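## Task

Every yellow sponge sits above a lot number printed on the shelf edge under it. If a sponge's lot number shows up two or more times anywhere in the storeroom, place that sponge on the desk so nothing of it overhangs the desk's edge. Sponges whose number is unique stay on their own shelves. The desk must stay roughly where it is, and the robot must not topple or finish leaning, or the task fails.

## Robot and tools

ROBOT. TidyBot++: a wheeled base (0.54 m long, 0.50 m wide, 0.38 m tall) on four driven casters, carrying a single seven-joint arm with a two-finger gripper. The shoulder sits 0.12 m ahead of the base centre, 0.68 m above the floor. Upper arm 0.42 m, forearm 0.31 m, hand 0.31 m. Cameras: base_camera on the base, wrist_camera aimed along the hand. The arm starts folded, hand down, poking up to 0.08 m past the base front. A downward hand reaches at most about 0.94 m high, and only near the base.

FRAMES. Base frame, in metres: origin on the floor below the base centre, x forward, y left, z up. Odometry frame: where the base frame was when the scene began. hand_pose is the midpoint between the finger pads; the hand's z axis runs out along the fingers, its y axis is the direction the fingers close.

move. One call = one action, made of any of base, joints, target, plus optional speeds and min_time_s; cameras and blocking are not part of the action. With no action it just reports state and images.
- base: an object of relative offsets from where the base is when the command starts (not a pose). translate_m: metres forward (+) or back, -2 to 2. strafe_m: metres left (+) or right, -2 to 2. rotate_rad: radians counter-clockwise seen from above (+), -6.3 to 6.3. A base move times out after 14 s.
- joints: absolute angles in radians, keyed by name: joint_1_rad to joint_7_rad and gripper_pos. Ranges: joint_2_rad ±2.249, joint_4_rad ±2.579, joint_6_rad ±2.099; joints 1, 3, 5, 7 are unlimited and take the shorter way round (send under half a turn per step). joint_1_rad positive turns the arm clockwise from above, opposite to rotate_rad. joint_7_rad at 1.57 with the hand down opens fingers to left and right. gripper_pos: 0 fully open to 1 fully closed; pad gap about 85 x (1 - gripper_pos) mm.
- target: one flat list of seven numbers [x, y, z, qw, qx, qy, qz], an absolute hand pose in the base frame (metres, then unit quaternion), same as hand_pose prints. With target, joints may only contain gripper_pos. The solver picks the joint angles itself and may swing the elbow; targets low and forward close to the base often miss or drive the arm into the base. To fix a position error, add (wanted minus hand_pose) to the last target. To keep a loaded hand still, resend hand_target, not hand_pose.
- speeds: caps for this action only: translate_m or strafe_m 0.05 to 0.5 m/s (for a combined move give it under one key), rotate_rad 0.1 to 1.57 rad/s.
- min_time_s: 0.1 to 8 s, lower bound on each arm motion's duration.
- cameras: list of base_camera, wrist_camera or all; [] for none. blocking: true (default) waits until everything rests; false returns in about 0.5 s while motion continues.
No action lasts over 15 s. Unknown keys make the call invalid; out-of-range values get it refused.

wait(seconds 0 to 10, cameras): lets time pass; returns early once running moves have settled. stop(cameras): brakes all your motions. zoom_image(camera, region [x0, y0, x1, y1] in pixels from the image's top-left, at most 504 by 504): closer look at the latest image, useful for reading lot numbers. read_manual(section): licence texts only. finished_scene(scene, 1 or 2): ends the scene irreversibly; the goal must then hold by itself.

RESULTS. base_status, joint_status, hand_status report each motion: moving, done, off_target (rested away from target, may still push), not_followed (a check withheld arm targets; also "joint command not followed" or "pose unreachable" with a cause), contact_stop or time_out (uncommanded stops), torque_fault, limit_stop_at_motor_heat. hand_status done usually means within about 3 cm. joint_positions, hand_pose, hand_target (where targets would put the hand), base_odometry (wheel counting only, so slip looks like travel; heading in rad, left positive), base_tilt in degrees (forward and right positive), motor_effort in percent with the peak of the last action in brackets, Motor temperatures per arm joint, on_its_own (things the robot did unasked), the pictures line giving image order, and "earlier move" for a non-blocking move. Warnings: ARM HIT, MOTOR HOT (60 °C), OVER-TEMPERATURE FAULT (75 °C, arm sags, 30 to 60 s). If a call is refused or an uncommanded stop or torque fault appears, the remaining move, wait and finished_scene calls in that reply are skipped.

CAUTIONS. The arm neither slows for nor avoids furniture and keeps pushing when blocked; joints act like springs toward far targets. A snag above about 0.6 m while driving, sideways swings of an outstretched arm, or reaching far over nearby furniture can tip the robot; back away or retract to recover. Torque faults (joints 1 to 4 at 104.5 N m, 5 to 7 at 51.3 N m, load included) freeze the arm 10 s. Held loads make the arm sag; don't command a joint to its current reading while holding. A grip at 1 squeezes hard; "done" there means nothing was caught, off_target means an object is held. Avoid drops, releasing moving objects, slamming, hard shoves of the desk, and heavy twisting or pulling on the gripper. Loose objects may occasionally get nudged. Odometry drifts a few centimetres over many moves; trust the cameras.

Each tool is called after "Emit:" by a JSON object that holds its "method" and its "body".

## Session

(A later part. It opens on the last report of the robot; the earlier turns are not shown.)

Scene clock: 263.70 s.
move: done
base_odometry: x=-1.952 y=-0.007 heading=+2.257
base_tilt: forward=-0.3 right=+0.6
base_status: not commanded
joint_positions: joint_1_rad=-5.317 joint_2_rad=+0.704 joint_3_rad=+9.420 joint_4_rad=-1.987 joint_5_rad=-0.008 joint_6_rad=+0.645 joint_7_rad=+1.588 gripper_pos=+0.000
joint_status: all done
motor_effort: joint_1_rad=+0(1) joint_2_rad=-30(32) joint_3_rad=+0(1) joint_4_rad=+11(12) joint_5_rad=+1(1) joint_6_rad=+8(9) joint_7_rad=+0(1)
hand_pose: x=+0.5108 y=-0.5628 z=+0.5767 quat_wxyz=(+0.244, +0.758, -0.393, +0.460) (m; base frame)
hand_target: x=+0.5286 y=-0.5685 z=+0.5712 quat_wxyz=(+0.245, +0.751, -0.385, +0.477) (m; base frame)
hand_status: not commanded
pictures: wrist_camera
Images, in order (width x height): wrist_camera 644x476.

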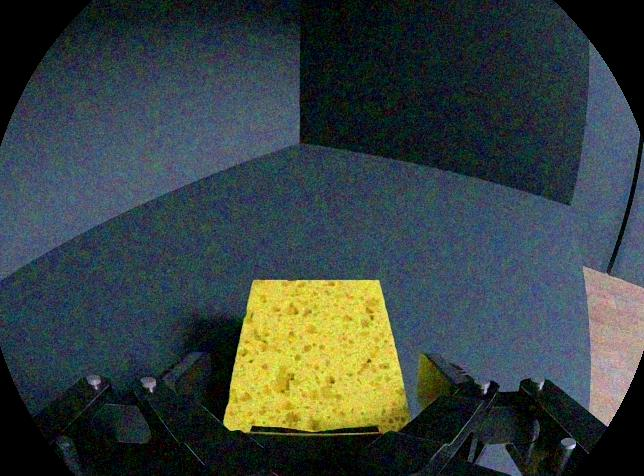

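Emit:
{"method": "move", "body": {"joints": {"joint_2_rad": 0.77}}}

Emit:
{"method": "move", "body": {"joints": {"gripper_pos": 0.55}, "cameras": ["wrist_camera"]}}

Scene clock: 264.53 s.
move: done
base_odometry: x=-1.952 y=-0.007 heading=+2.257
base_tilt: forward=-0.3 right=+0.6
base_status: not commanded
joint_positions: joint_1_rad=-5.317 joint_2_rad=+0.722 joint_3_rad=+9.420 joint_4_rad=-1.987 joint_5_rad=-0.008 joint_6_rad=+0.645 joint_7_rad=+1.588 gripper_pos=+0.000
joint_status: all done
motor_effort: joint_1_rad=-1(1) joint_2_rad=-31(32) joint_3_rad=-1(1) joint_4_rad=+10(11) joint_5_rad=+1(1) joint_6_rad=+8(9) joint_7_rad=+0(1)
hand_pose: x=+0.5098 y=-0.5614 z=+0.5647 quat_wxyz=(+0.241, +0.762, -0.395, +0.453) (m; base frame)
hand_target: x=+0.5274 y=-0.5668 z=+0.5586 quat_wxyz=(+0.241, +0.755, -0.388, +0.470) (m; base frame)
hand_status: not commanded
pictures: none

Scene clock: 265.37 s.
move: off_target
base_odometry: x=-1.952 y=-0.007 heading=+2.257
base_tilt: forward=-0.3 right=+0.6
base_status: not commanded
joint_positions: joint_1_rad=-5.317 joint_2_rad=+0.723 joint_3_rad=+9.420 joint_4_rad=-1.985 joint_5_rad=-0.008 joint_6_rad=+0.646 joint_7_rad=+1.588 gripper_pos=+0.362
joint_status: gripper_pos off_target (ended at +0.362, target +0.550)
motor_effort: joint_1_rad=+0(1) joint_2_rad=-30(32) joint_3_rad=+0(1) joint_4_rad=+10(11) joint_5_rad=+1(1) joint_6_rad=+8(9) joint_7_rad=+0(1)
hand_pose: x=+0.5102 y=-0.5620 z=+0.5652 quat_wxyz=(+0.241, +0.762, -0.395, +0.454) (m; base frame)
hand_target: x=+0.5274 y=-0.5668 z=+0.5586 quat_wxyz=(+0.241, +0.755, -0.388, +0.470) (m; base frame)
hand_status: not commanded
pictures: wrist_camera
Images, in order (width x height): wrist_camera 644x476.

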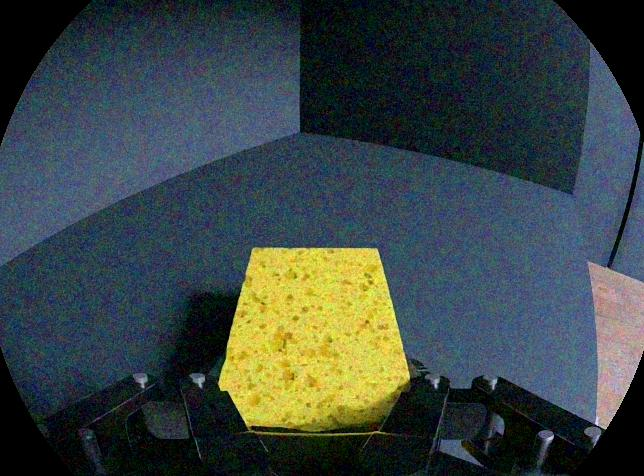

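Emit:
{"method": "move", "body": {"joints": {"joint_2_rad": 0.60, "gripper_pos": 0.6}, "min_time_s": 1.2}}

Emit:
{"method": "move", "body": {"base": {"translate_m": -0.75}, "speeds": {"translate_m": 0.3}, "joints": {"joint_2_rad": -0.145, "joint_4_rad": -2.417, "joint_6_rad": 0.26}, "min_time_s": 2, "cameras": ["wrist_camera", "base_camera"]}}

Scene clock: 267.27 s.
move: off_target
base_odometry: x=-1.952 y=-0.007 heading=+2.257
base_tilt: forward=-0.3 right=+0.6
base_status: not commanded
joint_positions: joint_1_rad=-5.317 joint_2_rad=+0.610 joint_3_rad=+9.420 joint_4_rad=-1.985 joint_5_rad=-0.008 joint_6_rad=+0.646 joint_7_rad=+1.588 gripper_pos=+0.362
joint_status: gripper_pos off_target (ended at +0.362, target +0.600); the others done
motor_effort: joint_1_rad=+0(1) joint_2_rad=-30(33) joint_3_rad=+0(1) joint_4_rad=+11(12) joint_5_rad=+1(1) joint_6_rad=+9(10) joint_7_rad=+0(1)
hand_pose: x=+0.5152 y=-0.5692 z=+0.6428 quat_wxyz=(+0.263, +0.735, -0.381, +0.496) (m; base frame)
hand_target: x=+0.5337 y=-0.5755 z=+0.6786 quat_wxyz=(+0.273, +0.713, -0.366, +0.533) (m; base frame)
hand_status: not commanded
pictures: none

Scene clock: 273.27 s.
move: time_out
base_odometry: x=-1.645 y=-0.382 heading=+2.260
base_tilt: forward=-0.4 right=+0.6
base_status: translate_m time_out (by the wheels' count: -0.485 of -0.750)
joint_positions: joint_1_rad=-5.332 joint_2_rad=-0.149 joint_3_rad=+9.427 joint_4_rad=-2.387 joint_5_rad=-0.008 joint_6_rad=+0.322 joint_7_rad=+1.588 gripper_pos=+0.362
joint_status: all done
motor_effort: joint_1_rad=+0(9) joint_2_rad=-11(32) joint_3_rad=+0(10) joint_4_rad=+16(21) joint_5_rad=+1(3) joint_6_rad=+9(11) joint_7_rad=+0(1)
hand_pose: x=+0.3960 y=-0.3888 z=+0.7977 quat_wxyz=(+0.267, +0.728, -0.373, +0.509) (m; base frame)
hand_target: x=+0.3888 y=-0.3737 z=+0.7624 quat_wxyz=(+0.244, +0.752, -0.386, +0.476) (m; base frame)
hand_status: not commanded
pictures: base_camera, wrist_camera
Images, in order (width x height): base_camera 644x364, wrist_camera 644x476.

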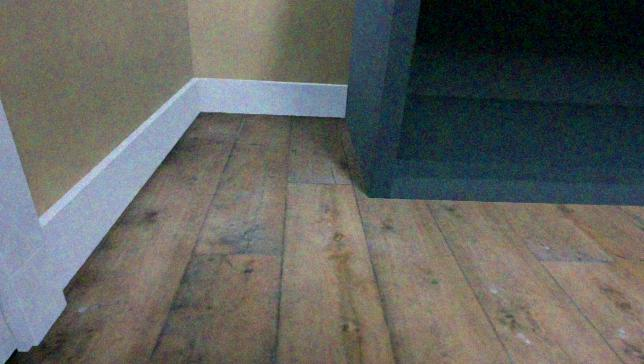

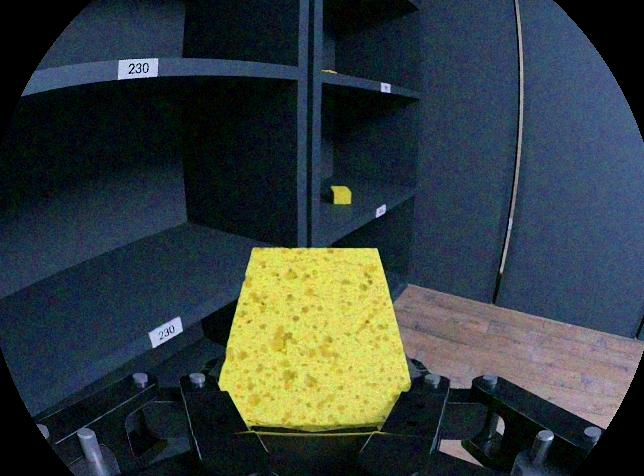

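Emit:
{"method": "move", "body": {"base": {"strafe_m": -1.15}}}

Emit:
{"method": "move", "body": {"base": {"rotate_rad": 1.59}, "speeds": {"rotate_rad": 1.2}, "joints": {"joint_1_rad": -6.283}, "min_time_s": 1.5, "cameras": ["wrist_camera", "base_camera"]}}

Scene clock: 276.77 s.
move: done
base_odometry: x=-0.757 y=+0.349 heading=+2.259
base_tilt: forward=-0.3 right=+0.6
base_status: done
joint_positions: joint_1_rad=-5.332 joint_2_rad=-0.149 joint_3_rad=+9.427 joint_4_rad=-2.387 joint_5_rad=-0.008 joint_6_rad=+0.320 joint_7_rad=+1.588 gripper_pos=+0.362
joint_status: not commanded
motor_effort: joint_1_rad=+0(1) joint_2_rad=-11(13) joint_3_rad=+0(2) joint_4_rad=+16(17) joint_5_rad=+1(1) joint_6_rad=+9(10) joint_7_rad=+0(1)
hand_pose: x=+0.3958 y=-0.3885 z=+0.7972 quat_wxyz=(+0.266, +0.729, -0.373, +0.508) (m; base frame)
hand_target: x=+0.3888 y=-0.3737 z=+0.7624 quat_wxyz=(+0.244, +0.752, -0.386, +0.476) (m; base frame)
hand_status: not commanded
pictures: none

Scene clock: 279.13 s.
move: done
base_odometry: x=-0.757 y=+0.349 heading=-2.435
base_tilt: forward=-0.3 right=+0.6
base_status: done
joint_positions: joint_1_rad=-6.271 joint_2_rad=-0.149 joint_3_rad=+9.427 joint_4_rad=-2.387 joint_5_rad=-0.008 joint_6_rad=+0.320 joint_7_rad=+1.588 gripper_pos=+0.362
joint_status: all done
motor_effort: joint_1_rad=+0(3) joint_2_rad=-11(13) joint_3_rad=+1(2) joint_4_rad=+16(17) joint_5_rad=+1(2) joint_6_rad=+9(9) joint_7_rad=+0(1)
hand_pose: x=+0.5960 y=-0.0064 z=+0.7972 quat_wxyz=(+0.008, +0.819, -0.003, +0.574) (m; base frame)
hand_target: x=+0.5799 y=+0.0012 z=+0.7624 quat_wxyz=(+0.000, +0.845, +0.000, +0.535) (m; base frame)
hand_status: not commanded
pictures: base_camera, wrist_camera
Images, in order (width x height): base_camera 644x364, wrist_camera 644x476.

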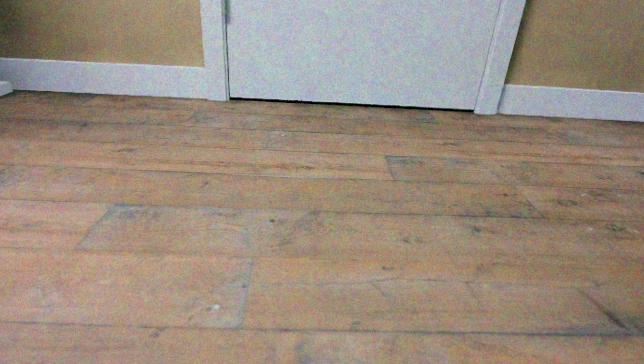

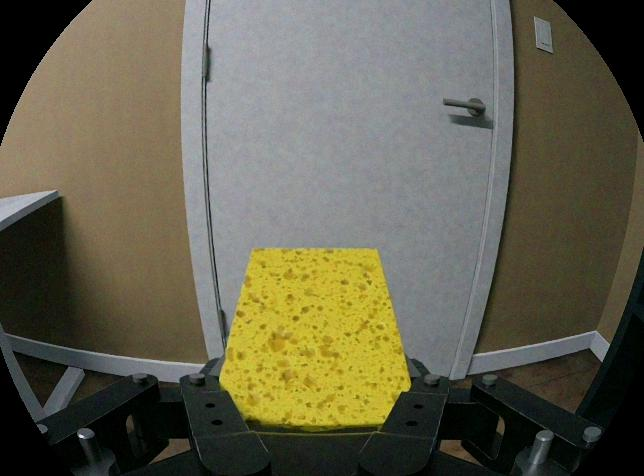

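Emit:
{"method": "move", "body": {"base": {"strafe_m": 1.05}, "joints": {"joint_2_rad": -0.2, "joint_4_rad": -1.75, "joint_6_rad": -0.5}, "cameras": ["wrist_camera", "base_camera"]}}

Scene clock: 282.33 s.
move: done
base_odometry: x=-0.075 y=-0.450 heading=-2.434
base_tilt: forward=-0.3 right=+0.6
base_status: done
joint_positions: joint_1_rad=-6.274 joint_2_rad=-0.184 joint_3_rad=+9.426 joint_4_rad=-1.785 joint_5_rad=-0.008 joint_6_rad=-0.436 joint_7_rad=+1.588 gripper_pos=+0.362
joint_status: all done
motor_effort: joint_1_rad=-1(2) joint_2_rad=-13(14) joint_3_rad=+0(3) joint_4_rad=+19(20) joint_5_rad=+0(1) joint_6_rad=+9(10) joint_7_rad=+0(1)
hand_pose: x=+0.6343 y=-0.0033 z=+0.9459 quat_wxyz=(+0.004, +0.851, +0.000, +0.525) (m; base frame)
hand_target: x=+0.6259 y=+0.0011 z=+0.9572 quat_wxyz=(+0.000, +0.855, +0.000, +0.519) (m; base frame)
hand_status: not commanded
pictures: base_camera, wrist_camera
Images, in order (width x height): base_camera 644x364, wrist_camera 644x476.

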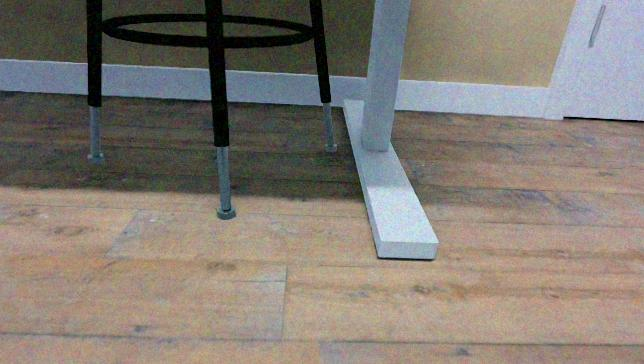

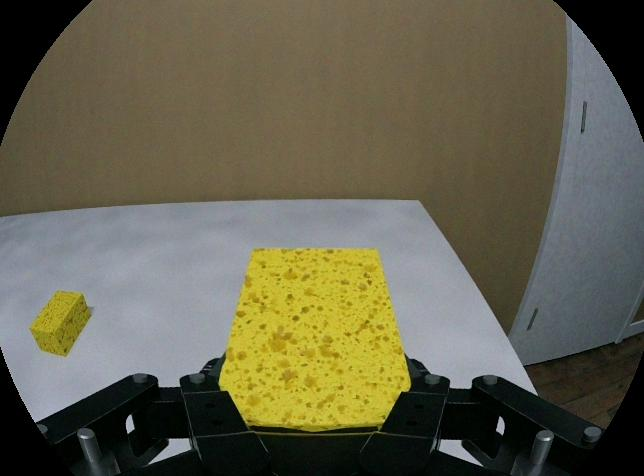

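Emit:
{"method": "move", "body": {"joints": {"joint_2_rad": 0.575, "joint_4_rad": -1.338, "joint_6_rad": -0.087}, "min_time_s": 2}}

Emit:
{"method": "move", "body": {"joints": {"joint_2_rad": 0.59}, "cameras": ["wrist_camera"]}}

Scene clock: 285.33 s.
move: done
base_odometry: x=-0.075 y=-0.450 heading=-2.434
base_tilt: forward=-0.3 right=+0.6
base_status: not commanded
joint_positions: joint_1_rad=-6.274 joint_2_rad=+0.537 joint_3_rad=+9.426 joint_4_rad=-1.375 joint_5_rad=-0.008 joint_6_rad=-0.160 joint_7_rad=+1.588 gripper_pos=+0.362
joint_status: all done
motor_effort: joint_1_rad=+0(1) joint_2_rad=-34(37) joint_3_rad=+0(1) joint_4_rad=+19(20) joint_5_rad=+0(1) joint_6_rad=+8(10) joint_7_rad=+0(1)
hand_pose: x=+0.9036 y=-0.0067 z=+0.7892 quat_wxyz=(+0.005, +0.860, +0.000, +0.510) (m; base frame)
hand_target: x=+0.9270 y=+0.0011 z=+0.7999 quat_wxyz=(+0.000, +0.841, +0.000, +0.540) (m; base frame)
hand_status: not commanded
pictures: none

Scene clock: 285.90 s.
move: done
base_odometry: x=-0.075 y=-0.450 heading=-2.434
base_tilt: forward=-0.3 right=+0.6
base_status: not commanded
joint_positions: joint_1_rad=-6.274 joint_2_rad=+0.542 joint_3_rad=+9.426 joint_4_rad=-1.373 joint_5_rad=-0.008 joint_6_rad=-0.159 joint_7_rad=+1.588 gripper_pos=+0.362
joint_status: all done
motor_effort: joint_1_rad=-1(1) joint_2_rad=-34(35) joint_3_rad=+0(0) joint_4_rad=+18(19) joint_5_rad=+1(1) joint_6_rad=+8(9) joint_7_rad=+0(1)
hand_pose: x=+0.9046 y=-0.0067 z=+0.7858 quat_wxyz=(+0.005, +0.861, +0.000, +0.509) (m; base frame)
hand_target: x=+0.9287 y=+0.0011 z=+0.7877 quat_wxyz=(+0.000, +0.846, +0.000, +0.534) (m; base frame)
hand_status: not commanded
pictures: wrist_camera
Images, in order (width x height): wrist_camera 644x476.

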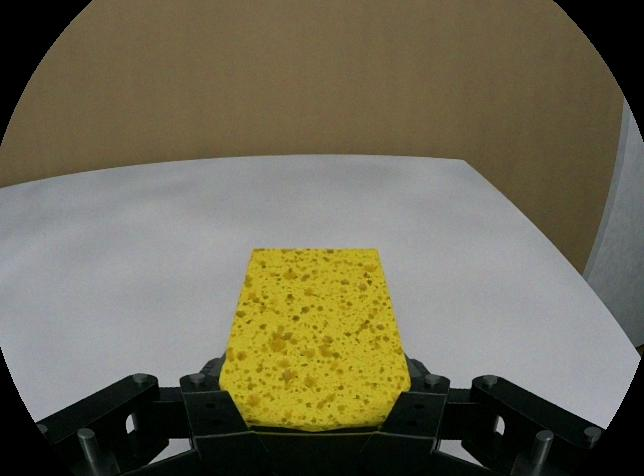

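Emit:
{"method": "move", "body": {"joints": {"joint_2_rad": 0.605}}}

Emit:
{"method": "move", "body": {"joints": {"joint_2_rad": 0.62}}}

Emit:
{"method": "move", "body": {"joints": {"joint_2_rad": 0.63}, "cameras": ["wrist_camera"]}}

Scene clock: 286.80 s.
move: done
base_odometry: x=-0.075 y=-0.450 heading=-2.434
base_tilt: forward=-0.3 right=+0.6
base_status: not commanded
joint_positions: joint_1_rad=-6.274 joint_2_rad=+0.554 joint_3_rad=+9.426 joint_4_rad=-1.372 joint_5_rad=-0.008 joint_6_rad=-0.158 joint_7_rad=+1.588 gripper_pos=+0.362
joint_status: all done
motor_effort: joint_1_rad=-1(1) joint_2_rad=-33(35) joint_3_rad=+0(0) joint_4_rad=+18(19) joint_5_rad=+1(1) joint_6_rad=+8(9) joint_7_rad=+0(1)
hand_pose: x=+0.9063 y=-0.0067 z=+0.7772 quat_wxyz=(+0.005, +0.863, +0.000, +0.504) (m; base frame)
hand_target: x=+0.9302 y=+0.0011 z=+0.7756 quat_wxyz=(+0.000, +0.849, +0.000, +0.528) (m; base frame)
hand_status: not commanded
pictures: none

Scene clock: 287.47 s.
move: done
base_odometry: x=-0.075 y=-0.450 heading=-2.434
base_tilt: forward=-0.3 right=+0.6
base_status: not commanded
joint_positions: joint_1_rad=-6.274 joint_2_rad=+0.569 joint_3_rad=+9.426 joint_4_rad=-1.371 joint_5_rad=-0.008 joint_6_rad=-0.157 joint_7_rad=+1.588 gripper_pos=+0.362
joint_status: all done
motor_effort: joint_1_rad=+0(1) joint_2_rad=-34(36) joint_3_rad=+0(0) joint_4_rad=+18(19) joint_5_rad=+1(1) joint_6_rad=+8(9) joint_7_rad=+0(1)
hand_pose: x=+0.9080 y=-0.0067 z=+0.7661 quat_wxyz=(+0.005, +0.867, +0.000, +0.499) (m; base frame)
hand_target: x=+0.9315 y=+0.0011 z=+0.7634 quat_wxyz=(+0.000, +0.853, +0.000, +0.521) (m; base frame)
hand_status: not commanded
pictures: none

Scene clock: 288.07 s.
move: done
base_odometry: x=-0.075 y=-0.450 heading=-2.434
base_tilt: forward=-0.3 right=+0.6
base_status: not commanded
joint_positions: joint_1_rad=-6.274 joint_2_rad=+0.578 joint_3_rad=+9.426 joint_4_rad=-1.371 joint_5_rad=-0.008 joint_6_rad=-0.157 joint_7_rad=+1.588 gripper_pos=+0.362
joint_status: all done
motor_effort: joint_1_rad=+0(1) joint_2_rad=-35(36) joint_3_rad=+0(0) joint_4_rad=+18(19) joint_5_rad=+1(1) joint_6_rad=+9(9) joint_7_rad=+0(1)
hand_pose: x=+0.9087 y=-0.0067 z=+0.7594 quat_wxyz=(+0.005, +0.869, +0.000, +0.495) (m; base frame)
hand_target: x=+0.9323 y=+0.0011 z=+0.7553 quat_wxyz=(+0.000, +0.856, +0.000, +0.517) (m; base frame)
hand_status: not commanded
pictures: wrist_camera
Images, in order (width x height): wrist_camera 644x476.

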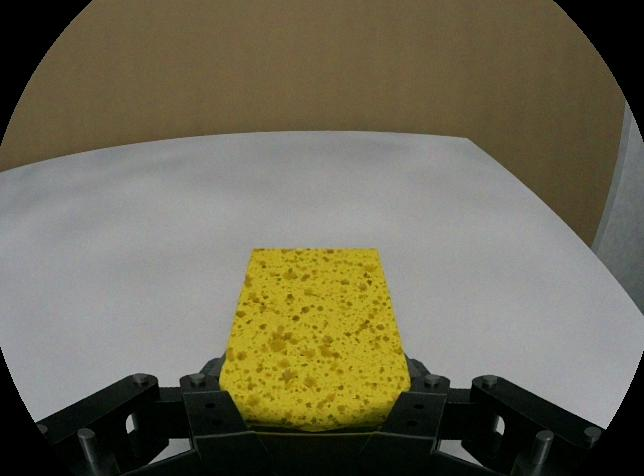

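Emit:
{"method": "move", "body": {"joints": {"joint_2_rad": 0.64}}}

Emit:
{"method": "move", "body": {"joints": {"joint_2_rad": 0.65}}}

Emit:
{"method": "move", "body": {"joints": {"joint_2_rad": 0.66}, "cameras": ["wrist_camera"]}}

Scene clock: 288.73 s.
move: done
base_odometry: x=-0.075 y=-0.450 heading=-2.434
base_tilt: forward=-0.3 right=+0.6
base_status: not commanded
joint_positions: joint_1_rad=-6.274 joint_2_rad=+0.584 joint_3_rad=+9.426 joint_4_rad=-1.370 joint_5_rad=-0.008 joint_6_rad=-0.153 joint_7_rad=+1.588 gripper_pos=+0.362
joint_status: all done
motor_effort: joint_1_rad=+0(1) joint_2_rad=-34(35) joint_3_rad=+0(1) joint_4_rad=+18(19) joint_5_rad=+1(1) joint_6_rad=+7(8) joint_7_rad=+0(0)
hand_pose: x=+0.9100 y=-0.0068 z=+0.7565 quat_wxyz=(+0.005, +0.869, +0.000, +0.494) (m; base frame)
hand_target: x=+0.9330 y=+0.0011 z=+0.7472 quat_wxyz=(+0.000, +0.859, +0.000, +0.513) (m; base frame)
hand_status: not commanded
pictures: none

Scene clock: 289.23 s.
move: done
base_odometry: x=-0.075 y=-0.450 heading=-2.434
base_tilt: forward=-0.3 right=+0.6
base_status: not commanded
joint_positions: joint_1_rad=-6.274 joint_2_rad=+0.587 joint_3_rad=+9.426 joint_4_rad=-1.367 joint_5_rad=-0.008 joint_6_rad=-0.150 joint_7_rad=+1.588 gripper_pos=+0.362
joint_status: all done
motor_effort: joint_1_rad=-1(1) joint_2_rad=-34(34) joint_3_rad=+0(0) joint_4_rad=+18(18) joint_5_rad=+1(1) joint_6_rad=+7(8) joint_7_rad=+0(1)
hand_pose: x=+0.9118 y=-0.0068 z=+0.7561 quat_wxyz=(+0.005, +0.868, +0.000, +0.496) (m; base frame)
hand_target: x=+0.9336 y=+0.0011 z=+0.7390 quat_wxyz=(+0.000, +0.861, +0.000, +0.508) (m; base frame)
hand_status: not commanded
pictures: none

Scene clock: 289.73 s.
move: done
base_odometry: x=-0.075 y=-0.450 heading=-2.434
base_tilt: forward=-0.3 right=+0.6
base_status: not commanded
joint_positions: joint_1_rad=-6.274 joint_2_rad=+0.592 joint_3_rad=+9.426 joint_4_rad=-1.364 joint_5_rad=-0.008 joint_6_rad=-0.146 joint_7_rad=+1.588 gripper_pos=+0.362
joint_status: all done
motor_effort: joint_1_rad=+0(1) joint_2_rad=-33(34) joint_3_rad=+0(1) joint_4_rad=+16(17) joint_5_rad=+0(1) joint_6_rad=+7(7) joint_7_rad=+0(1)
hand_pose: x=+0.9136 y=-0.0068 z=+0.7556 quat_wxyz=(+0.005, +0.868, +0.000, +0.497) (m; base frame)
hand_target: x=+0.9341 y=+0.0011 z=+0.7309 quat_wxyz=(+0.000, +0.864, +0.000, +0.504) (m; base frame)
hand_status: not commanded
pictures: wrist_camera
Images, in order (width x height): wrist_camera 644x476.

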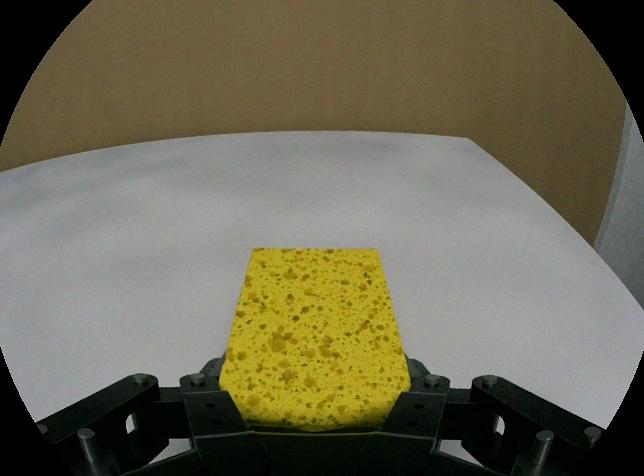

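Emit:
{"method": "move", "body": {"joints": {"joint_2_rad": 0.64, "gripper_pos": 0.25}}}

Emit:
{"method": "move", "body": {"joints": {"gripper_pos": 0.0}}}

Emit:
{"method": "move", "body": {"joints": {"joint_2_rad": 0.40}, "min_time_s": 1.0}}

Emit:
{"method": "move", "body": {"joints": {"joint_2_rad": -0.3, "joint_4_rad": -1.8, "joint_6_rad": -0.6}, "min_time_s": 1.5, "cameras": ["wrist_camera", "base_camera"]}}

Scene clock: 290.77 s.
move: done
base_odometry: x=-0.075 y=-0.450 heading=-2.434
base_tilt: forward=-0.3 right=+0.6
base_status: not commanded
joint_positions: joint_1_rad=-6.274 joint_2_rad=+0.597 joint_3_rad=+9.426 joint_4_rad=-1.364 joint_5_rad=-0.008 joint_6_rad=-0.145 joint_7_rad=+1.588 gripper_pos=+0.250
joint_status: all done
motor_effort: joint_1_rad=-1(1) joint_2_rad=-35(36) joint_3_rad=+0(0) joint_4_rad=+19(19) joint_5_rad=+1(1) joint_6_rad=+8(9) joint_7_rad=+0(1)
hand_pose: x=+0.9140 y=-0.0068 z=+0.7517 quat_wxyz=(+0.005, +0.869, +0.000, +0.495) (m; base frame)
hand_target: x=+0.9330 y=+0.0011 z=+0.7471 quat_wxyz=(+0.000, +0.859, +0.000, +0.513) (m; base frame)
hand_status: not commanded
pictures: none

Scene clock: 291.43 s.
move: done
base_odometry: x=-0.075 y=-0.450 heading=-2.434
base_tilt: forward=-0.3 right=+0.6
base_status: not commanded
joint_positions: joint_1_rad=-6.274 joint_2_rad=+0.597 joint_3_rad=+9.426 joint_4_rad=-1.364 joint_5_rad=-0.008 joint_6_rad=-0.145 joint_7_rad=+1.588 gripper_pos=+0.000
joint_status: all done
motor_effort: joint_1_rad=-1(1) joint_2_rad=-35(36) joint_3_rad=+0(0) joint_4_rad=+18(18) joint_5_rad=+1(1) joint_6_rad=+8(8) joint_7_rad=+0(1)
hand_pose: x=+0.9140 y=-0.0068 z=+0.7517 quat_wxyz=(+0.005, +0.869, +0.000, +0.495) (m; base frame)
hand_target: x=+0.9330 y=+0.0011 z=+0.7471 quat_wxyz=(+0.000, +0.859, +0.000, +0.513) (m; base frame)
hand_status: not commanded
pictures: none

Scene clock: 292.77 s.
move: done
base_odometry: x=-0.075 y=-0.450 heading=-2.434
base_tilt: forward=-0.3 right=+0.6
base_status: not commanded
joint_positions: joint_1_rad=-6.274 joint_2_rad=+0.390 joint_3_rad=+9.426 joint_4_rad=-1.360 joint_5_rad=-0.008 joint_6_rad=-0.145 joint_7_rad=+1.588 gripper_pos=+0.000
joint_status: all done
motor_effort: joint_1_rad=+0(1) joint_2_rad=-30(38) joint_3_rad=+0(1) joint_4_rad=+20(20) joint_5_rad=+1(1) joint_6_rad=+9(9) joint_7_rad=+0(1)
hand_pose: x=+0.8834 y=-0.0065 z=+0.9153 quat_wxyz=(+0.006, +0.812, +0.000, +0.583) (m; base frame)
hand_target: x=+0.8941 y=+0.0011 z=+0.9387 quat_wxyz=(+0.000, +0.791, +0.000, +0.612) (m; base frame)
hand_status: not commanded
pictures: none

Scene clock: 294.73 s.
move: done
base_odometry: x=-0.075 y=-0.450 heading=-2.434
base_tilt: forward=-0.4 right=+0.6
base_status: not commanded
joint_positions: joint_1_rad=-6.274 joint_2_rad=-0.289 joint_3_rad=+9.426 joint_4_rad=-1.757 joint_5_rad=-0.008 joint_6_rad=-0.532 joint_7_rad=+1.588 gripper_pos=+0.000
joint_status: all done
motor_effort: joint_1_rad=+0(1) joint_2_rad=-9(33) joint_3_rad=+0(1) joint_4_rad=+19(21) joint_5_rad=+0(1) joint_6_rad=+8(10) joint_7_rad=+0(0)
hand_pose: x=+0.5948 y=-0.0027 z=+0.9881 quat_wxyz=(+0.004, +0.841, +0.001, +0.540) (m; base frame)
hand_target: x=+0.5769 y=+0.0012 z=+0.9489 quat_wxyz=(+0.000, +0.867, +0.000, +0.498) (m; base frame)
hand_status: not commanded
pictures: base_camera, wrist_camera
Images, in order (width x height): base_camera 644x364, wrist_camera 644x476.

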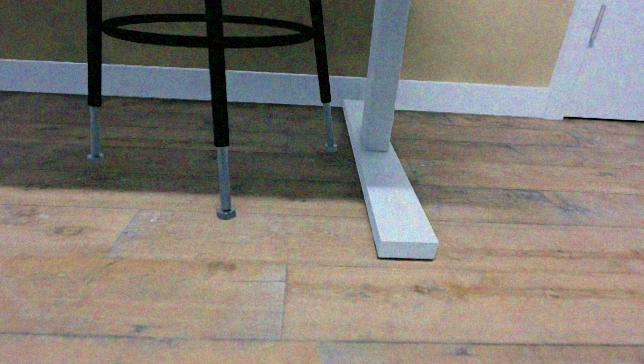

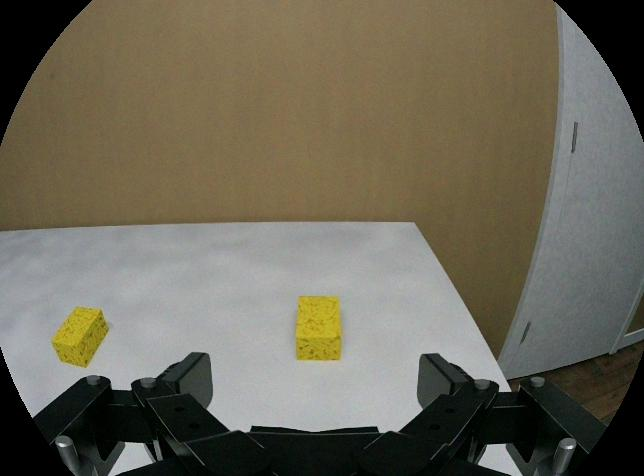

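Emit:
{"method": "finished_scene", "body": {"scene": 1}}

The scene is finished: the task was done.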